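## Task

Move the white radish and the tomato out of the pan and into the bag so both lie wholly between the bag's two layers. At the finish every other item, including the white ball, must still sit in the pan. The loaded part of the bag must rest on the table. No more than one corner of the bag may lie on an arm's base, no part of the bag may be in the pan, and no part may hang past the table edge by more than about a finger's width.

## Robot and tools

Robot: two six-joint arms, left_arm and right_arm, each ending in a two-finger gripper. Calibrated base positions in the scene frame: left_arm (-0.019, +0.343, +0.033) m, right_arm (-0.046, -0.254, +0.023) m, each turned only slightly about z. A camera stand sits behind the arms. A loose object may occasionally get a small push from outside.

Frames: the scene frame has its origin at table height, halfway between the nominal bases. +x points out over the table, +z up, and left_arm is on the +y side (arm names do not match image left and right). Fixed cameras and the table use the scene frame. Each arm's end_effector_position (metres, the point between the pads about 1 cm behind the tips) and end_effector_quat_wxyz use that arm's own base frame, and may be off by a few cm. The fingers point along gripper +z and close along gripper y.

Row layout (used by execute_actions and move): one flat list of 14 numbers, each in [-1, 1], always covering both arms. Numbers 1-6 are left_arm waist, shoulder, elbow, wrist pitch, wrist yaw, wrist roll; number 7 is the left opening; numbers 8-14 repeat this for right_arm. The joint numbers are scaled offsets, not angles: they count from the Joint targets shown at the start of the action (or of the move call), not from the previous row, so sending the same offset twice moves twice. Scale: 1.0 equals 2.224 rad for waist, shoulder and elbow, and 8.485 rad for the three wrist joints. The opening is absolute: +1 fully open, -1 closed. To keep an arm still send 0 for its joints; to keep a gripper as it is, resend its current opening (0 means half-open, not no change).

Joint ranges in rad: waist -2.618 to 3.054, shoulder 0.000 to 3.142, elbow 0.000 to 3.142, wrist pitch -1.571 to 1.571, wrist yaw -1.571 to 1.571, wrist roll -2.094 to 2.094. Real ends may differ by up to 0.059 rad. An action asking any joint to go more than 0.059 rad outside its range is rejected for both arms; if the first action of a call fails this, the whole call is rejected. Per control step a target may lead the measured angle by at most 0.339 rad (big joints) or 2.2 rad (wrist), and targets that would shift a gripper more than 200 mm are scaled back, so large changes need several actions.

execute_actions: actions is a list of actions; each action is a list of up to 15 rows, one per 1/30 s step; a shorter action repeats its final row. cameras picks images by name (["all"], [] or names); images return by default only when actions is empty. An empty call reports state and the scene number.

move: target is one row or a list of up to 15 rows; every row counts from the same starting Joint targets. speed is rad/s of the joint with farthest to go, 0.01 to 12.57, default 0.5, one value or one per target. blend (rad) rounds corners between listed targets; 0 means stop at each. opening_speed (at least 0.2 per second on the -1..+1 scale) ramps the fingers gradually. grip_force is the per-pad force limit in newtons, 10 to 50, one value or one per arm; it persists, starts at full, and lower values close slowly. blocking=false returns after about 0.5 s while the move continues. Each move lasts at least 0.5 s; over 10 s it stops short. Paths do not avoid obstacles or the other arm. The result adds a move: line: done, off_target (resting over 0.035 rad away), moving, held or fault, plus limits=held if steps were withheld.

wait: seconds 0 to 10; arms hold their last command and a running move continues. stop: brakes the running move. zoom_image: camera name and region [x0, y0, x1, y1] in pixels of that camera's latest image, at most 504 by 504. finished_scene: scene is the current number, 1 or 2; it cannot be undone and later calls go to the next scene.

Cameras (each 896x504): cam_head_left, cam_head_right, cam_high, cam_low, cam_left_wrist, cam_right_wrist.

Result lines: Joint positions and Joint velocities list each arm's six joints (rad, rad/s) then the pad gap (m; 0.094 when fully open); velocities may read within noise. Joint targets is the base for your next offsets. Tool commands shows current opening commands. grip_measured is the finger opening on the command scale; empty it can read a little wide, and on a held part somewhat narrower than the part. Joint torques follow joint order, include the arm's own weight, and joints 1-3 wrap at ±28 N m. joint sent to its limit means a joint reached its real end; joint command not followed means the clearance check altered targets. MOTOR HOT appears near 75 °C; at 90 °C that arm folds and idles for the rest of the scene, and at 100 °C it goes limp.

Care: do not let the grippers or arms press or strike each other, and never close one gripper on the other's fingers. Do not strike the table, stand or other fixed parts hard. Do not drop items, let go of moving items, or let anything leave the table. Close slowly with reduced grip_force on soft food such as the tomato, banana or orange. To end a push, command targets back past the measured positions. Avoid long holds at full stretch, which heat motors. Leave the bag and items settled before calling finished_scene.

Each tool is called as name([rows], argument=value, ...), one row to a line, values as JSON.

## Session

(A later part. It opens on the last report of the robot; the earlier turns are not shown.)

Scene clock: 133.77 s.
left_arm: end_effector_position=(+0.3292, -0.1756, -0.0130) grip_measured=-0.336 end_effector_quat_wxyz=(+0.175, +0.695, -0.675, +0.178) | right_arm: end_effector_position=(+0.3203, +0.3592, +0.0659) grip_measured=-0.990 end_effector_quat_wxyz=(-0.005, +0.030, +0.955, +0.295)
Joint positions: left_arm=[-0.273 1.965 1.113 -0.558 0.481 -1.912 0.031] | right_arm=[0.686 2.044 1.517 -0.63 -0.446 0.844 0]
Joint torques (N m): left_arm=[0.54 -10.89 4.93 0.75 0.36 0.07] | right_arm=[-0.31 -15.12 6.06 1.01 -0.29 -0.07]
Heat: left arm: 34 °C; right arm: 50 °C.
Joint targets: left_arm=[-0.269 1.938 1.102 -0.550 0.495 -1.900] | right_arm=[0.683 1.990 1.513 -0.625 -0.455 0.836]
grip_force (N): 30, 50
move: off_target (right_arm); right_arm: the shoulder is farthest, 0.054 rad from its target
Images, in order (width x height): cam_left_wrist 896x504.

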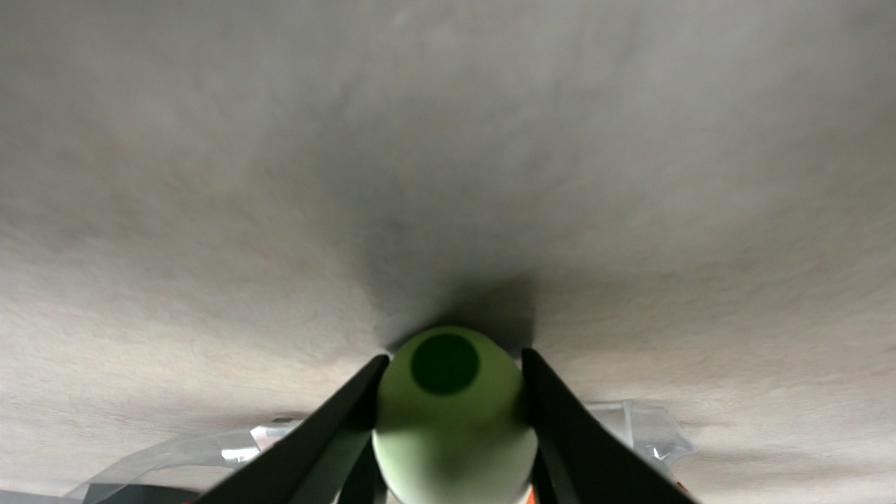

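move([
  [0,-0.0099,0.0211,-0.0065,0,0,-0.6,0,0,0,0,0,0,-1],
  [-0.0643,0.0261,0.0459,0.0033,-0.0024,-0.0171,-0.6,0,0,0,0,0,0,-1],
], speed=0.25, blend=[0.015,0], cameras=["cam_right_wrist","cam_left_wrist","cam_low"])

zoom_image(camera="cam_right_wrist", region=[400, 0, 760, 360])

Scene clock: 136.10 s.
left_arm: end_effector_position=(+0.3300, -0.2308, +0.0020) grip_measured=-0.341 end_effector_quat_wxyz=(+0.181, +0.679, -0.685, +0.193) | right_arm: end_effector_position=(+0.3199, +0.3589, +0.0657) grip_measured=-0.990 end_effector_quat_wxyz=(-0.006, +0.030, +0.955, +0.294)
Joint positions: left_arm=[-0.409 1.978 1.184 -0.532 0.481 -2.032 0.031] | right_arm=[0.686 2.044 1.517 -0.632 -0.446 0.844 0]
Joint torques (N m): left_arm=[0.05 -7.82 8.34 0.95 0.17 -0.13] | right_arm=[-0.29 -15.1 6.06 1.03 -0.29 -0.07]
Heat: left arm: 34 °C; right arm: 50 °C.
Joint targets: left_arm=[-0.411 1.996 1.204 -0.521 0.475 -2.045] | right_arm=[0.683 1.990 1.513 -0.625 -0.455 0.836]
grip_force (N): 30, 50
move: off_target (right_arm); right_arm: the shoulder is farthest, 0.054 rad from its target
Images, in order (width x height): cam_low 896x504, cam_left_wrist 896x504, cam_right_wrist 896x504.

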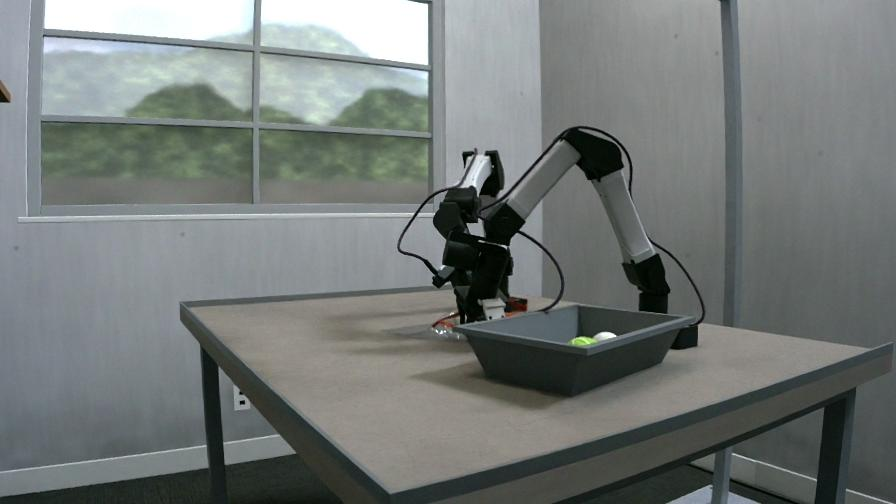

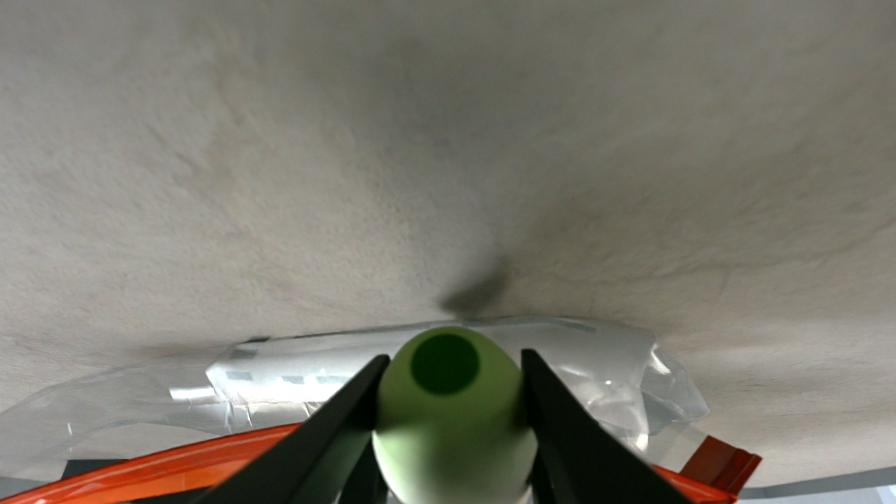

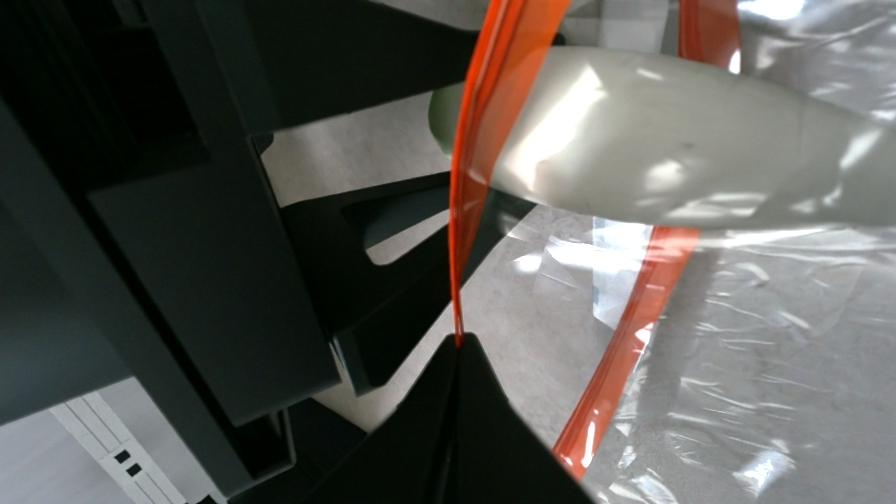

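Scaled by 1.400 from the camera's 896x504 image, which has a finer 1280x720 frame.

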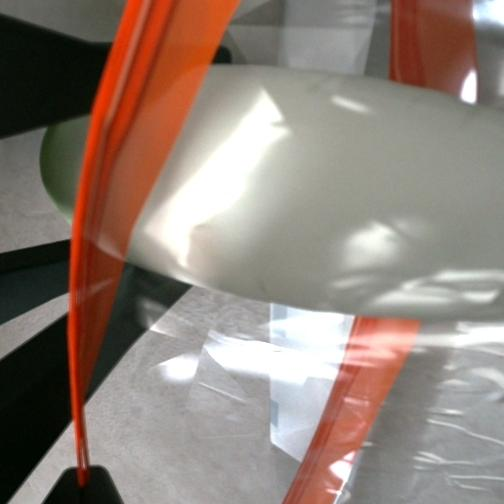

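move(target=[-0.0432,0.0216,0.0315,0.0025,-0.0041,-0.0053,-0.6,-0.0289,-0.0578,-0.0587,0.0002,0,0,-1], speed=0.15, cameras=["cam_right_wrist","cam_left_wrist","cam_low"])

zoom_image(camera="cam_head_left", region=[260, 200, 500, 400])

Scene clock: 138.17 s.
left_arm: end_effector_position=(+0.3303, -0.2694, +0.0032) grip_measured=-0.341 end_effector_quat_wxyz=(+0.176, +0.659, -0.704, +0.198) | right_arm: end_effector_position=(+0.3164, +0.3197, +0.0806) grip_measured=-0.990 end_effector_quat_wxyz=(+0.005, +0.060, +0.953, +0.295)
Joint positions: left_arm=[-0.503 2.023 1.254 -0.51 0.457 -2.077 0.031] | right_arm=[0.623 1.911 1.387 -0.631 -0.446 0.844 0]
Joint torques (N m): left_arm=[-0.13 -8.08 8.57 1.06 0.04 -0.14] | right_arm=[-0.42 -13.63 6.04 1.05 -0.29 -0.08]
Heat: left arm: 34 °C; right arm: 51 °C.
Joint targets: left_arm=[-0.508 2.044 1.274 -0.500 0.440 -2.090] | right_arm=[0.618 1.862 1.383 -0.623 -0.455 0.836]
grip_force (N): 30, 50
move: off_target (right_arm); right_arm: the shoulder is farthest, 0.049 rad from its target
Images, in order (width x height): cam_low 896x504, cam_left_wrist 896x504, cam_right_wrist 896x504.

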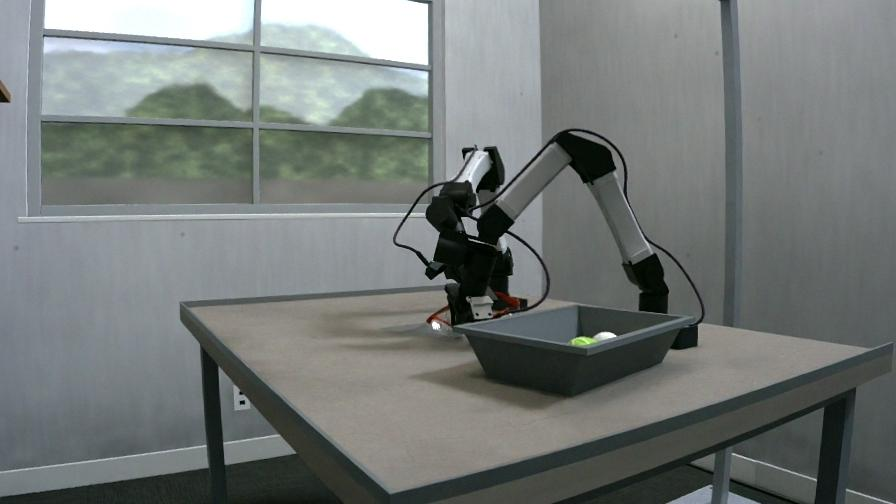

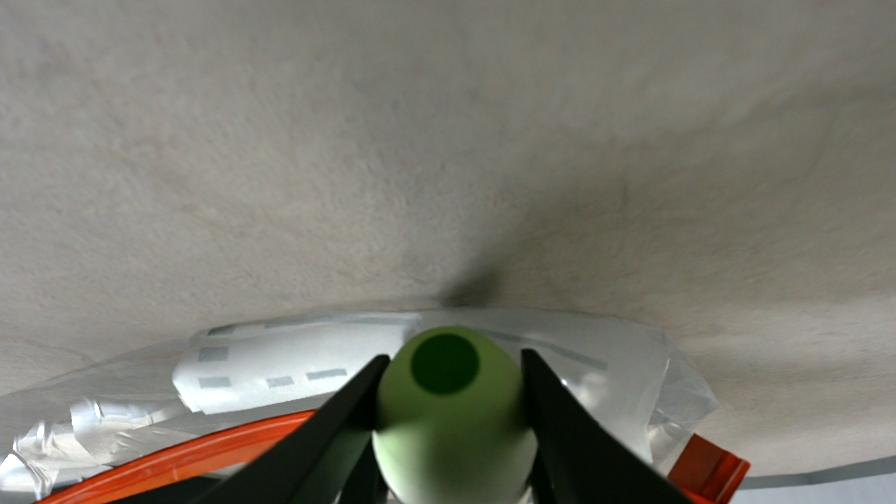

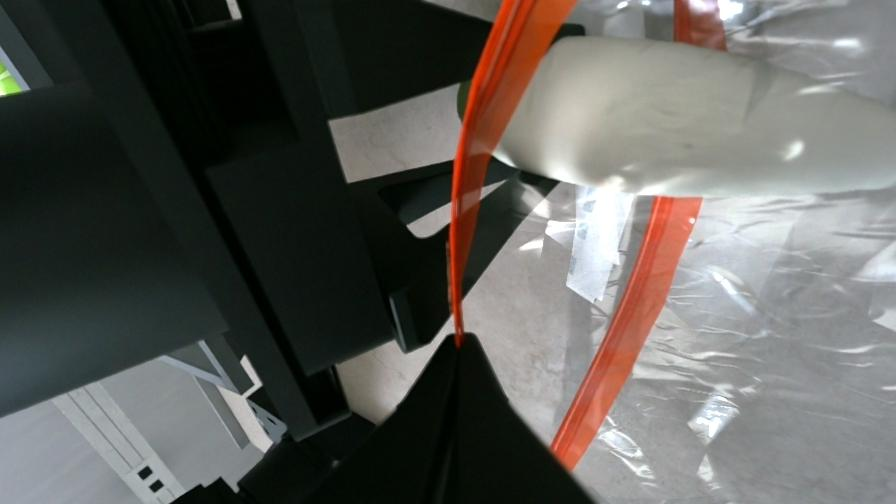

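This scene's latest camera images include none from cam_head_left. They are from: cam_low, cam_left_wrist, cam_right_wrist. cam_head_left's image comes with the result of a call that names it in "cameras".

move([
  [0,0.0076,-0.0207,0.0057,0,0,-0.6,0,0,0,0,0,0,-1],
  [0,0.0076,-0.0207,0.0057,0,0,0.15,0,0,0,0,0,0,-1],
  [0.0638,-0.0432,-0.0571,-0.0035,0.0048,0.0106,0.15,0,0,0,0,0,0,-1],
  [0.0638,-0.0432,-0.0571,-0.0035,0.0048,0.0106,-1,0,0,0,0,0,0,-1],
], speed=0.25, opening_speed=1.5, cameras=["cam_right_wrist","cam_left_wrist","cam_low","cam_head_left"])

zoom_image(camera="cam_head_left", region=[260, 200, 500, 400])

Scene clock: 147.17 s.
left_arm: end_effector_position=(+0.3355, -0.2128, -0.0041) grip_measured=-0.980 end_effector_quat_wxyz=(+0.170, +0.689, -0.677, +0.193) | right_arm: end_effector_position=(+0.3164, +0.3197, +0.0806) grip_measured=-0.990 end_effector_quat_wxyz=(+0.005, +0.060, +0.953, +0.295)
Joint positions: left_arm=[-0.367 1.975 1.159 -0.517 0.467 -2.012 0.001] | right_arm=[0.623 1.911 1.387 -0.631 -0.446 0.844 0]
Joint torques (N m): left_arm=[0.29 -11.25 5.12 0.68 0.34 0.08] | right_arm=[-0.43 -13.61 6.05 1.05 -0.29 -0.07]
Heat: left arm: 34 °C; right arm: 53 °C.
Joint targets: left_arm=[-0.366 1.948 1.147 -0.530 0.481 -2.000] | right_arm=[0.618 1.862 1.383 -0.623 -0.455 0.836]
grip_force (N): 30, 50
move: off_target (right_arm); right_arm: the shoulder is farthest, 0.049 rad from its target
Images, in order (width x height): cam_head_left 896x504, cam_low 896x504, cam_left_wrist 896x504, cam_right_wrist 896x504.

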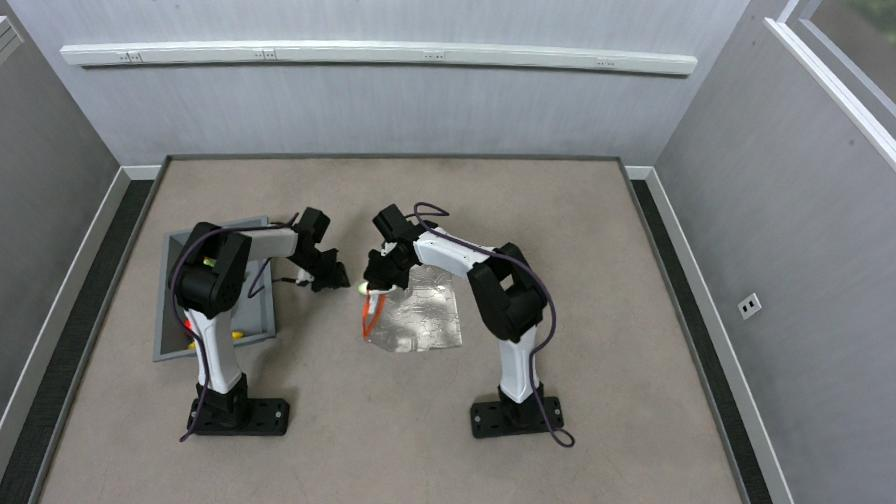

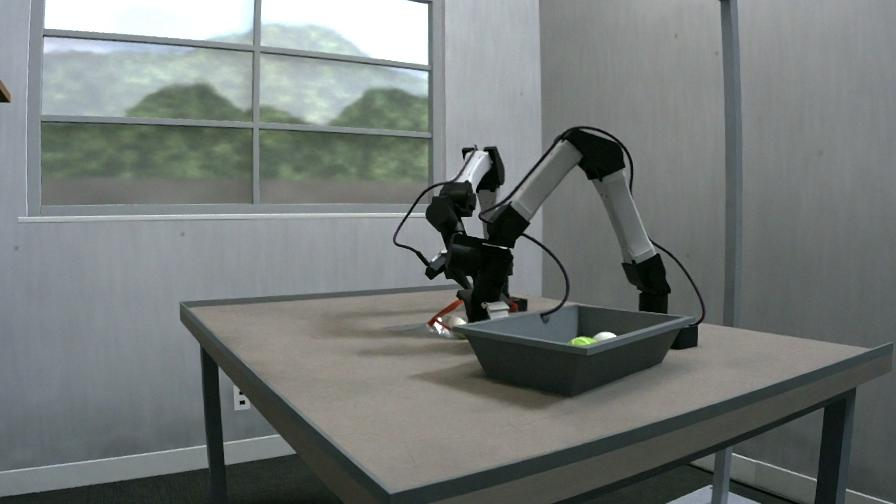

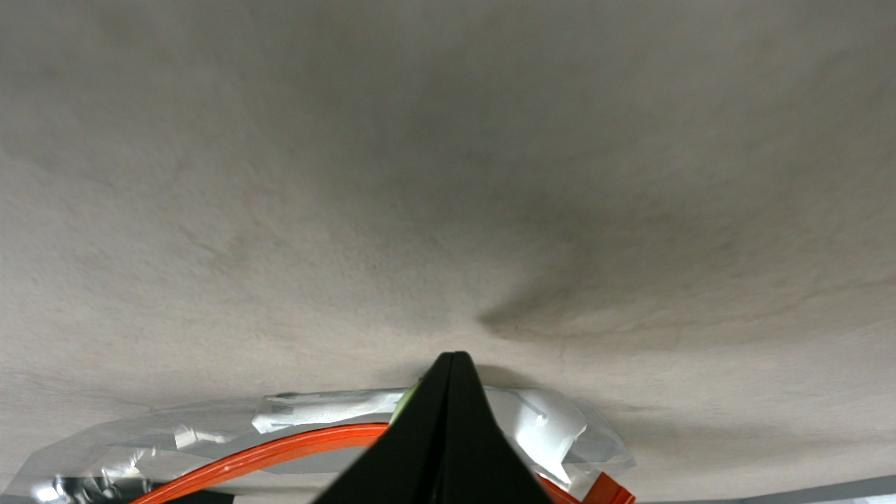

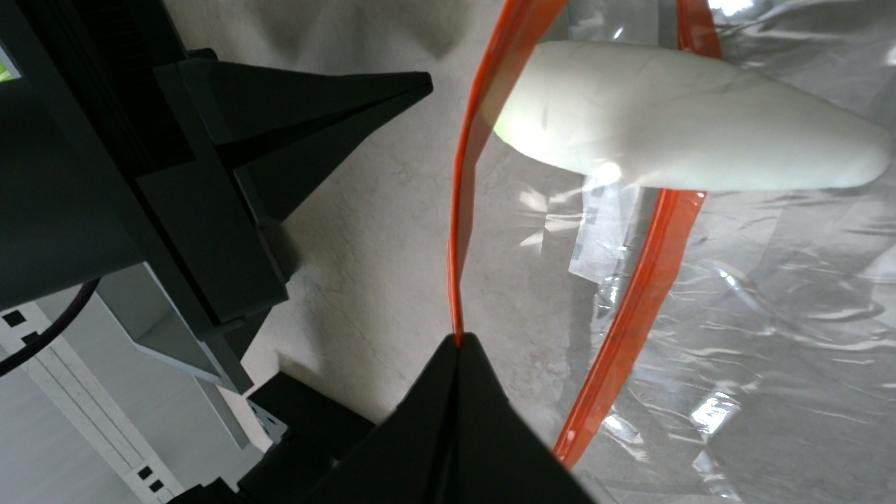

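Scaled by 2.100 from the camera's 896x504 image, which has a finer 1280x720 frame.

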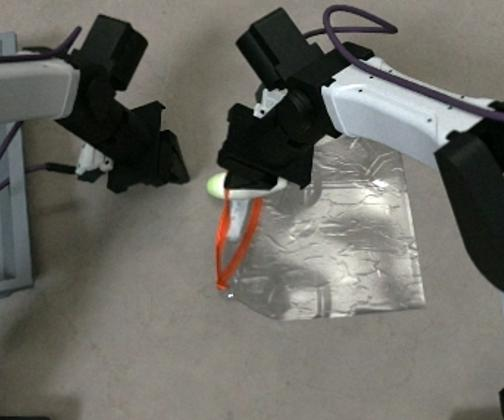

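move(target=[-0.0724,0.0427,0.0454,0.0077,-0.006,-0.01,-1,0,0,0,0,0,0,-1], speed=0.12, cameras=["cam_right_wrist","cam_left_wrist","cam_head_left"])

zoom_image(camera="cam_head_left", region=[260, 200, 500, 400])

Scene clock: 149.67 s.
left_arm: end_effector_position=(+0.3256, -0.2738, -0.0015) grip_measured=-0.980 end_effector_quat_wxyz=(-0.171, -0.651, +0.712, -0.201) | right_arm: end_effector_position=(+0.3164, +0.3197, +0.0806) grip_measured=-0.990 end_effector_quat_wxyz=(+0.005, +0.060, +0.953, +0.295)
Joint positions: left_arm=[-0.521 2.021 1.228 -0.474 0.447 -2.072 0.001] | right_arm=[0.623 1.911 1.387 -0.631 -0.446 0.844 0]
Joint torques (N m): left_arm=[-0.24 -7.99 8.42 1.03 0.03 -0.13] | right_arm=[-0.43 -13.61 6.05 1.05 -0.28 -0.08]
Heat: left arm: 34 °C; right arm: 54 °C.
Joint targets: left_arm=[-0.527 2.043 1.248 -0.465 0.430 -2.085] | right_arm=[0.618 1.862 1.383 -0.623 -0.455 0.836]
grip_force (N): 30, 50
move: off_target (right_arm); right_arm: the shoulder is farthest, 0.049 rad from its target
Images, in order (width x height): cam_head_left 896x504, cam_left_wrist 896x504, cam_right_wrist 896x504.

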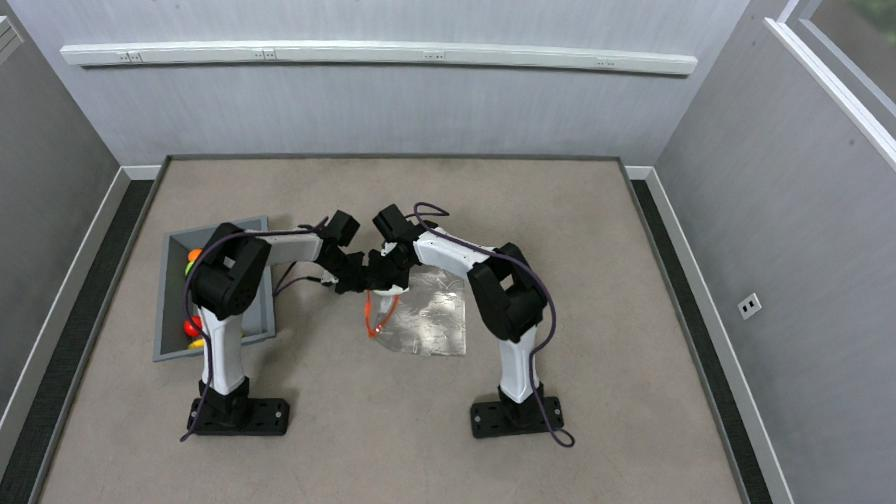

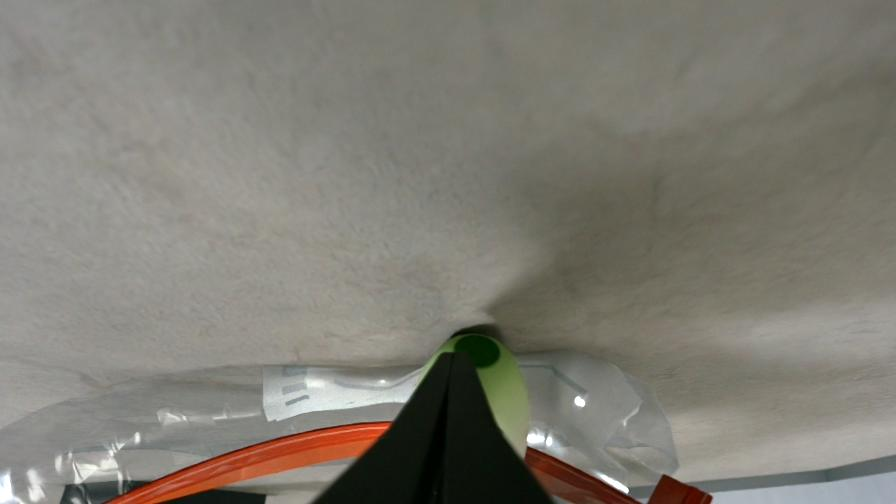

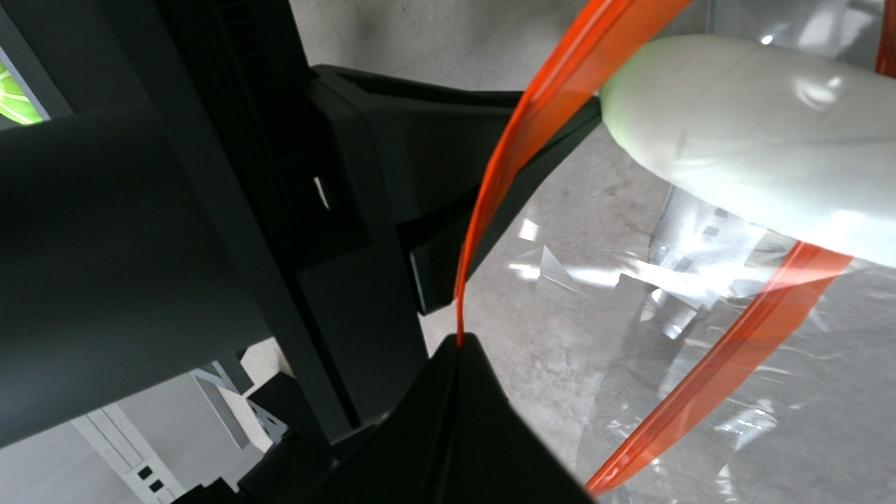

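Scaled by 2.100 from the camera's 896x504 image, which has a finer 1280x720 frame.

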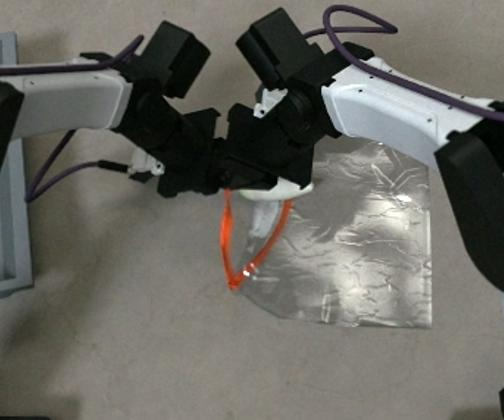

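move(target=[0,0,0,0,0,0,-1,0.0162,0.0474,0.0585,-0.0079,0,0,-1], speed=0.2, cameras=["cam_right_wrist","cam_left_wrist","cam_head_left"])

zoom_image(camera="cam_head_left", region=[260, 200, 500, 400])

Scene clock: 153.37 s.
left_arm: end_effector_position=(+0.3268, -0.2710, -0.0058) grip_measured=-0.980 end_effector_quat_wxyz=(+0.164, +0.654, -0.712, +0.196) | right_arm: end_effector_position=(+0.3199, +0.3314, +0.0906) grip_measured=-0.990 end_effector_quat_wxyz=(-0.001, +0.053, +0.955, +0.292)
Joint positions: left_arm=[-0.521 2.029 1.228 -0.474 0.429 -2.072 0.001] | right_arm=[0.639 1.948 1.483 -0.7 -0.446 0.844 0]
Joint torques (N m): left_arm=[-0.24 -8.58 8.38 1.05 0.19 -0.14] | right_arm=[1.48 -8.02 9.33 1.05 -0.3 -0.07]
Heat: left arm: 34 °C; right arm: 54 °C.
Joint targets: left_arm=[-0.527 2.043 1.248 -0.465 0.430 -2.085] | right_arm=[0.655 1.967 1.513 -0.690 -0.455 0.836]
grip_force (N): 30, 50
move: done
Images, in order (width x height): cam_head_left 896x504, cam_left_wrist 896x504, cam_right_wrist 896x504.

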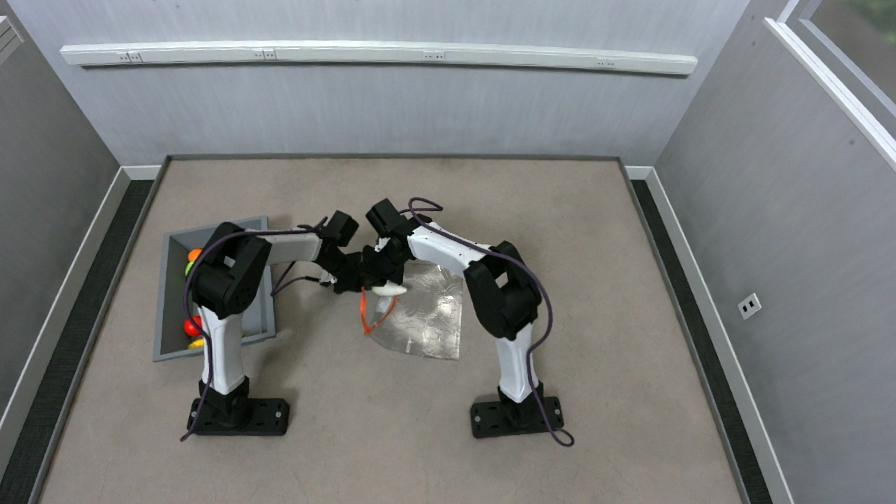

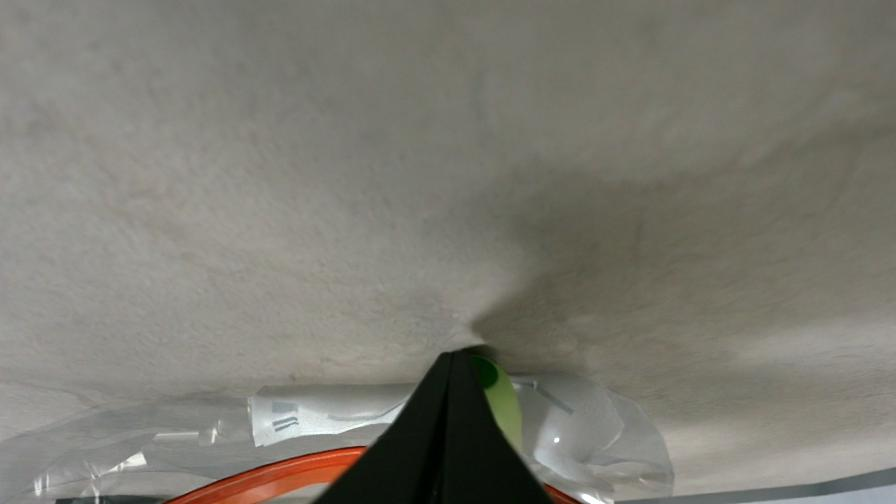

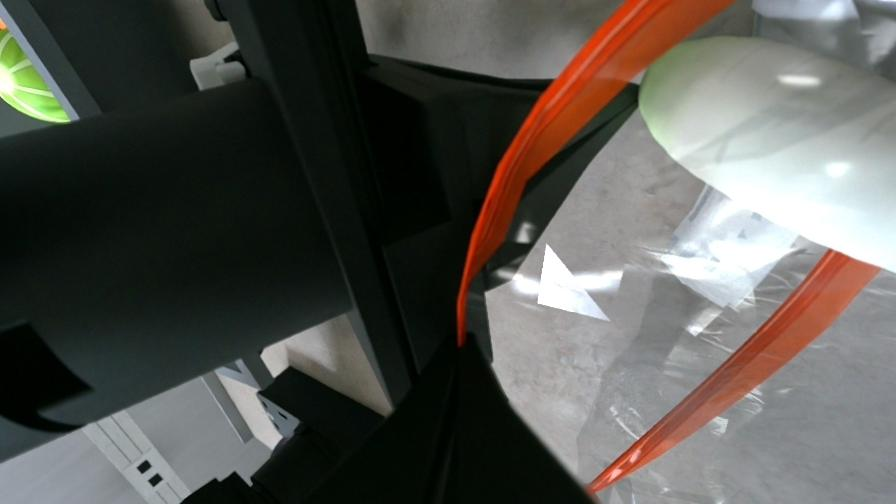

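Scaled by 2.100 from the camera's 896x504 image, which has a finer 1280x720 frame.

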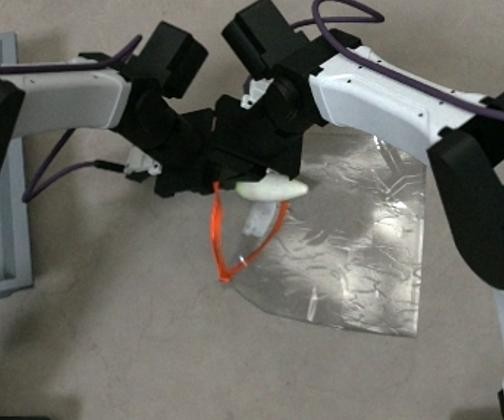

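move([
  [0.116,-0.0571,-0.0585,-0.0145,0.0077,0.0218,-1,-0.002,0,0,0,0,0,-1],
  [0.116,-0.0571,-0.0585,-0.0145,0.0077,0.0218,-1,0.0162,0.0463,0.0346,0.0035,0,0,-1],
], speed=0.3, blend=[0.03,0], cameras=["cam_right_wrist","cam_left_wrist","cam_head_left"])

zoom_image(camera="cam_head_left", region=[260, 200, 500, 400])

Scene clock: 155.70 s.
left_arm: end_effector_position=(+0.3340, -0.1763, -0.0027) grip_measured=-0.980 end_effector_quat_wxyz=(+0.170, +0.693, -0.675, +0.187) | right_arm: end_effector_position=(+0.3206, +0.3605, +0.0695) grip_measured=-0.990 end_effector_quat_wxyz=(-0.012, +0.031, +0.957, +0.289)
Joint positions: left_arm=[-0.271 1.945 1.129 -0.574 0.481 -1.913 0.001] | right_arm=[0.688 2.058 1.56 -0.678 -0.446 0.844 0]
Joint torques (N m): left_arm=[0.4 -11.07 5.12 0.57 0.35 0.09] | right_arm=[0.47 -9.44 9.28 1.1 -0.29 -0.07]
Heat: left arm: 35 °C; right arm: 54 °C.
Joint targets: left_arm=[-0.269 1.916 1.118 -0.588 0.496 -1.900] | right_arm=[0.690 2.070 1.590 -0.661 -0.455 0.836]
grip_force (N): 30, 50
move: done
Images, in order (width x height): cam_head_left 896x504, cam_left_wrist 896x504, cam_right_wrist 896x504.

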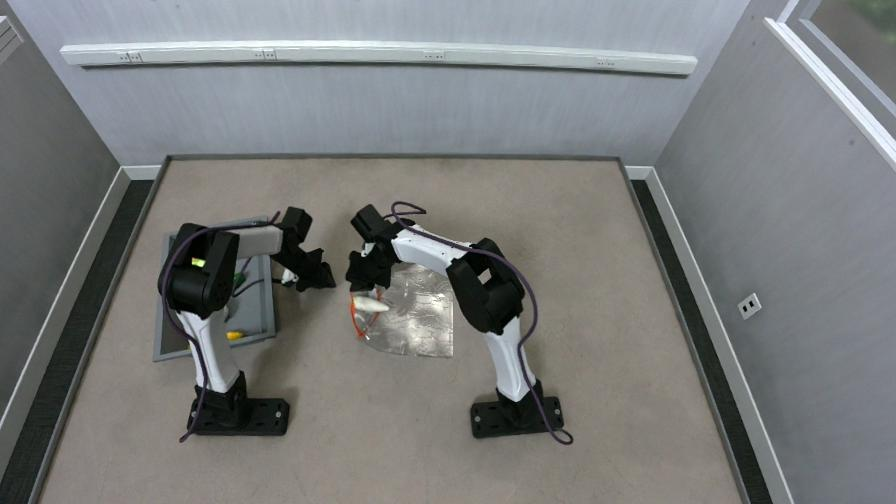

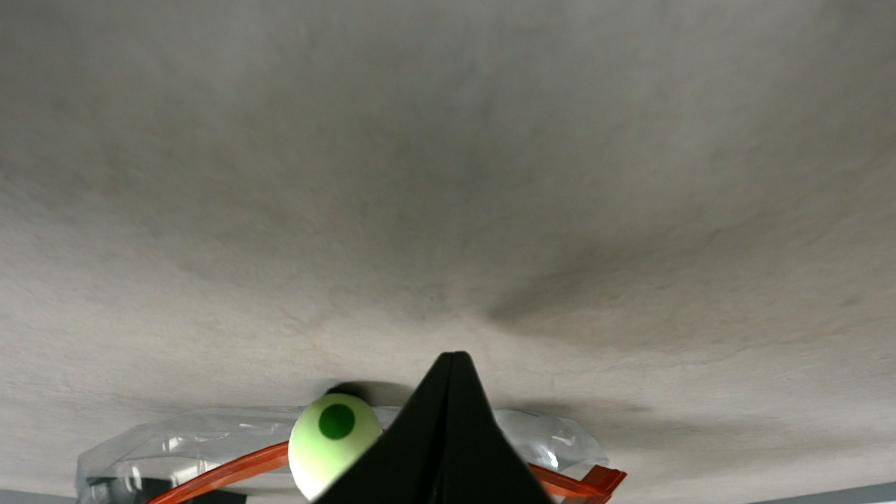

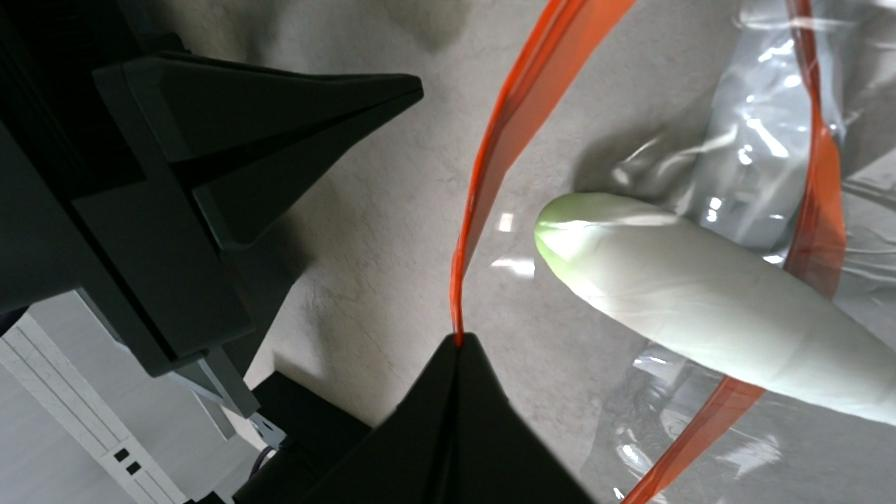

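Scaled by 2.100 from the camera's 896x504 image, which has a finer 1280x720 frame.

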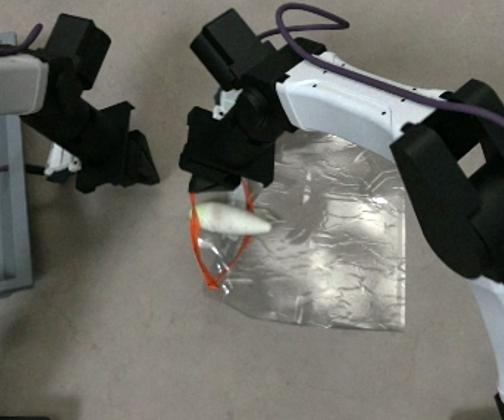

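move(target=[-0.0238,-0.0499,-0.0742,0.0094,0.0005,-0.0053,-1,0.0013,-0.0315,0.027,-0.0107,0,0,-1], speed=0.3, cameras=["cam_right_wrist","cam_left_wrist","cam_head_left","cam_low"])

zoom_image(camera="cam_head_left", region=[260, 200, 500, 400])

Scene clock: 158.57 s.
left_arm: end_effector_position=(+0.2922, -0.1812, -0.0035) grip_measured=-0.980 end_effector_quat_wxyz=(+0.177, +0.683, -0.684, +0.185) | right_arm: end_effector_position=(+0.3211, +0.3610, +0.0832) grip_measured=-0.990 end_effector_quat_wxyz=(-0.017, +0.033, +0.958, +0.285)
Joint positions: left_arm=[-0.316 1.831 0.963 -0.517 0.486 -1.932 0.001] | right_arm=[0.688 2.058 1.621 -0.751 -0.446 0.844 0]
Joint torques (N m): left_arm=[-0.21 -9.68 5 0.84 0.35 -0.12] | right_arm=[0.57 -15.62 9.29 0.83 -0.29 -0.07]
Heat: left arm: 35 °C; right arm: 54 °C.
Joint targets: left_arm=[-0.322 1.805 0.953 -0.508 0.500 -1.945] | right_arm=[0.693 2.000 1.650 -0.751 -0.455 0.836]
grip_force (N): 30, 50
move: off_target (right_arm); right_arm: the shoulder is farthest, 0.058 rad from its target
Images, in order (width x height): cam_head_left 896x504, cam_low 896x504, cam_left_wrist 896x504, cam_right_wrist 896x504.

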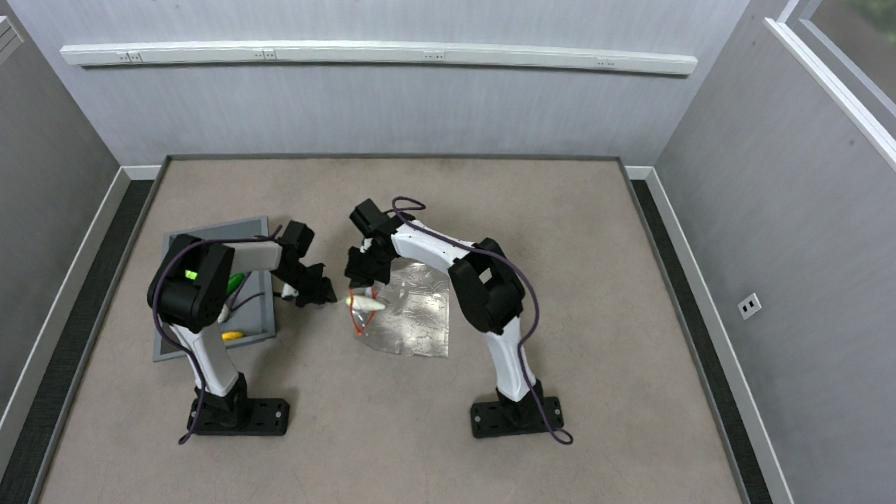

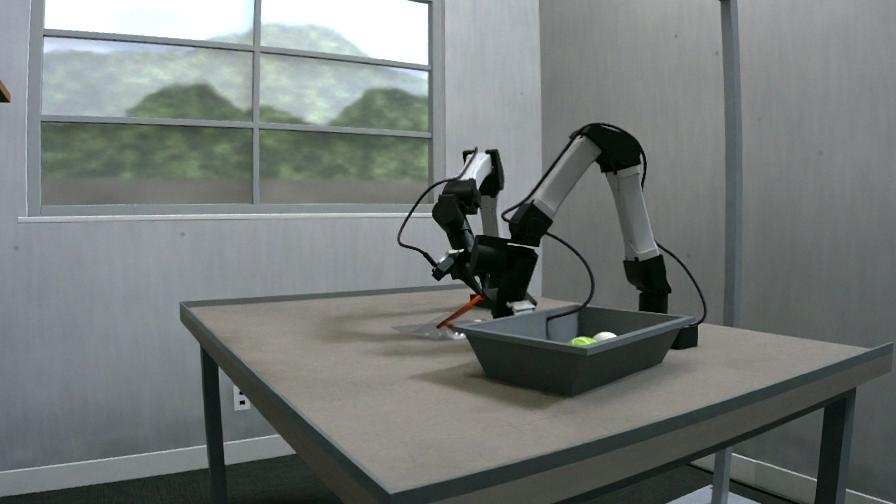

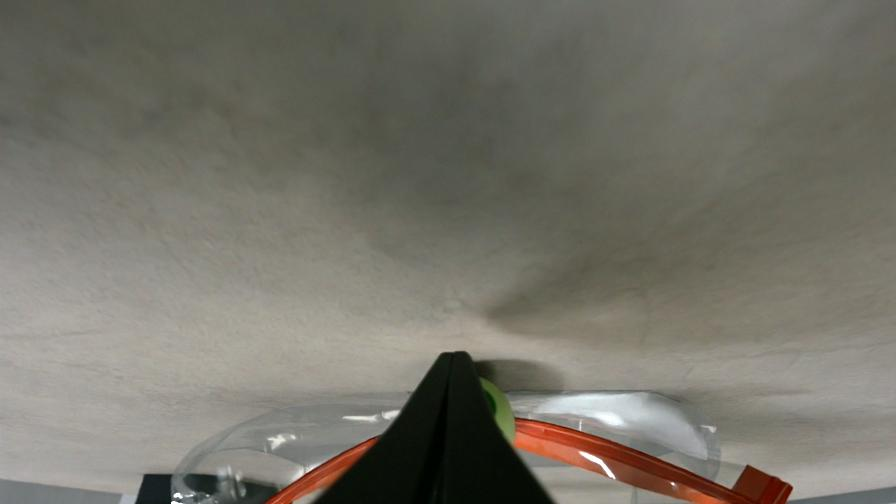

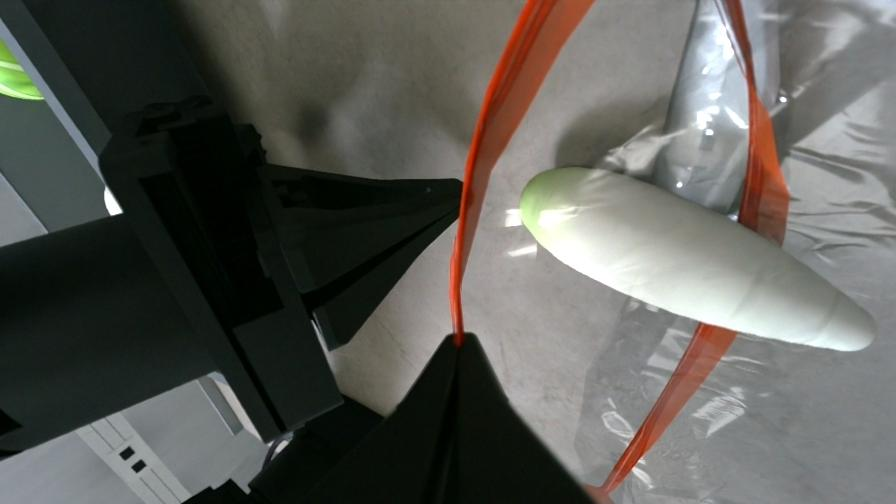

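Scaled by 2.100 from the camera's 896x504 image, which has a finer 1280x720 frame.

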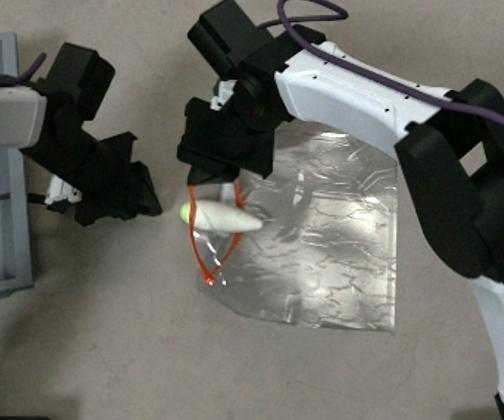

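move([
  [-0.0166,-0.0418,-0.0549,0.0062,-0.0006,-0.0065,-1,0,0,0,0,0,0,-1],
  [-0.0742,-0.0027,-0.0162,0.0127,-0.0053,-0.0171,-1,0,0,0,0,0,0,-1],
], speed=0.3, blend=[0.02,0], cameras=["cam_right_wrist","cam_left_wrist"])

Scene clock: 162.50 s.
left_arm: end_effector_position=(+0.2645, -0.2285, +0.0004) grip_measured=-0.980 end_effector_quat_wxyz=(+0.183, +0.665, -0.696, +0.196) | right_arm: end_effector_position=(+0.3210, +0.3609, +0.0831) grip_measured=-0.990 end_effector_quat_wxyz=(-0.017, +0.033, +0.958, +0.285)
Joint positions: left_arm=[-0.484 1.782 0.899 -0.408 0.473 -2.077 0.001] | right_arm=[0.688 2.058 1.621 -0.751 -0.446 0.844 0]
Joint torques (N m): left_arm=[0.02 -5.94 7.88 1.02 0.04 -0.17] | right_arm=[0.55 -15.61 9.31 0.92 -0.29 -0.07]
Heat: left arm: 35 °C; right arm: 57 °C.
Joint targets: left_arm=[-0.487 1.799 0.917 -0.400 0.455 -2.090] | right_arm=[0.693 2.000 1.650 -0.751 -0.455 0.836]
grip_force (N): 30, 50
move: off_target (right_arm); right_arm: the shoulder is farthest, 0.058 rad from its target
Images, in order (width x height): cam_left_wrist 896x504, cam_right_wrist 896x504.

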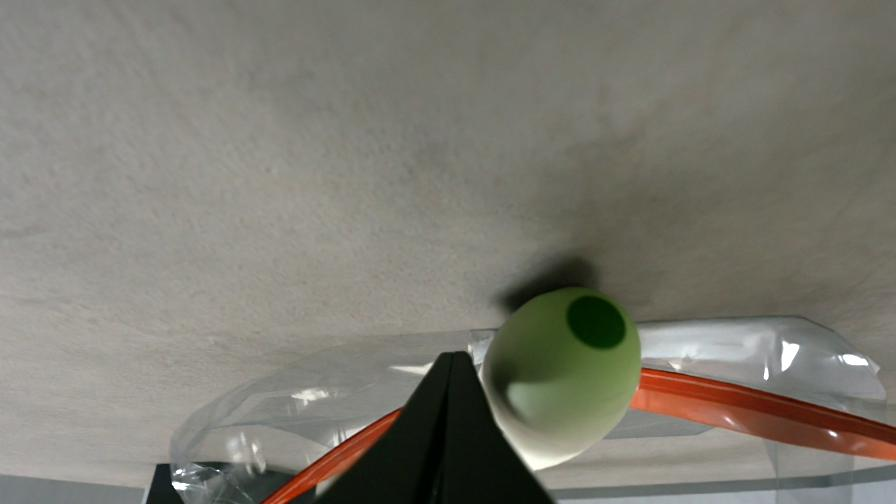

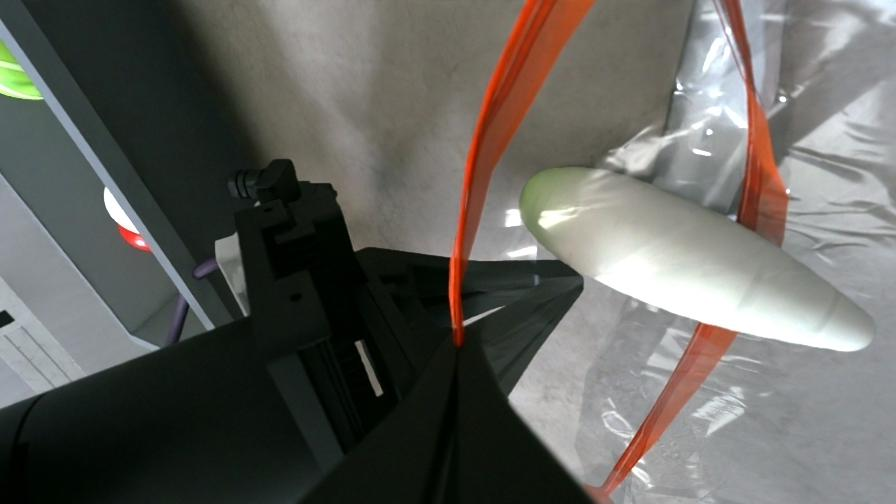

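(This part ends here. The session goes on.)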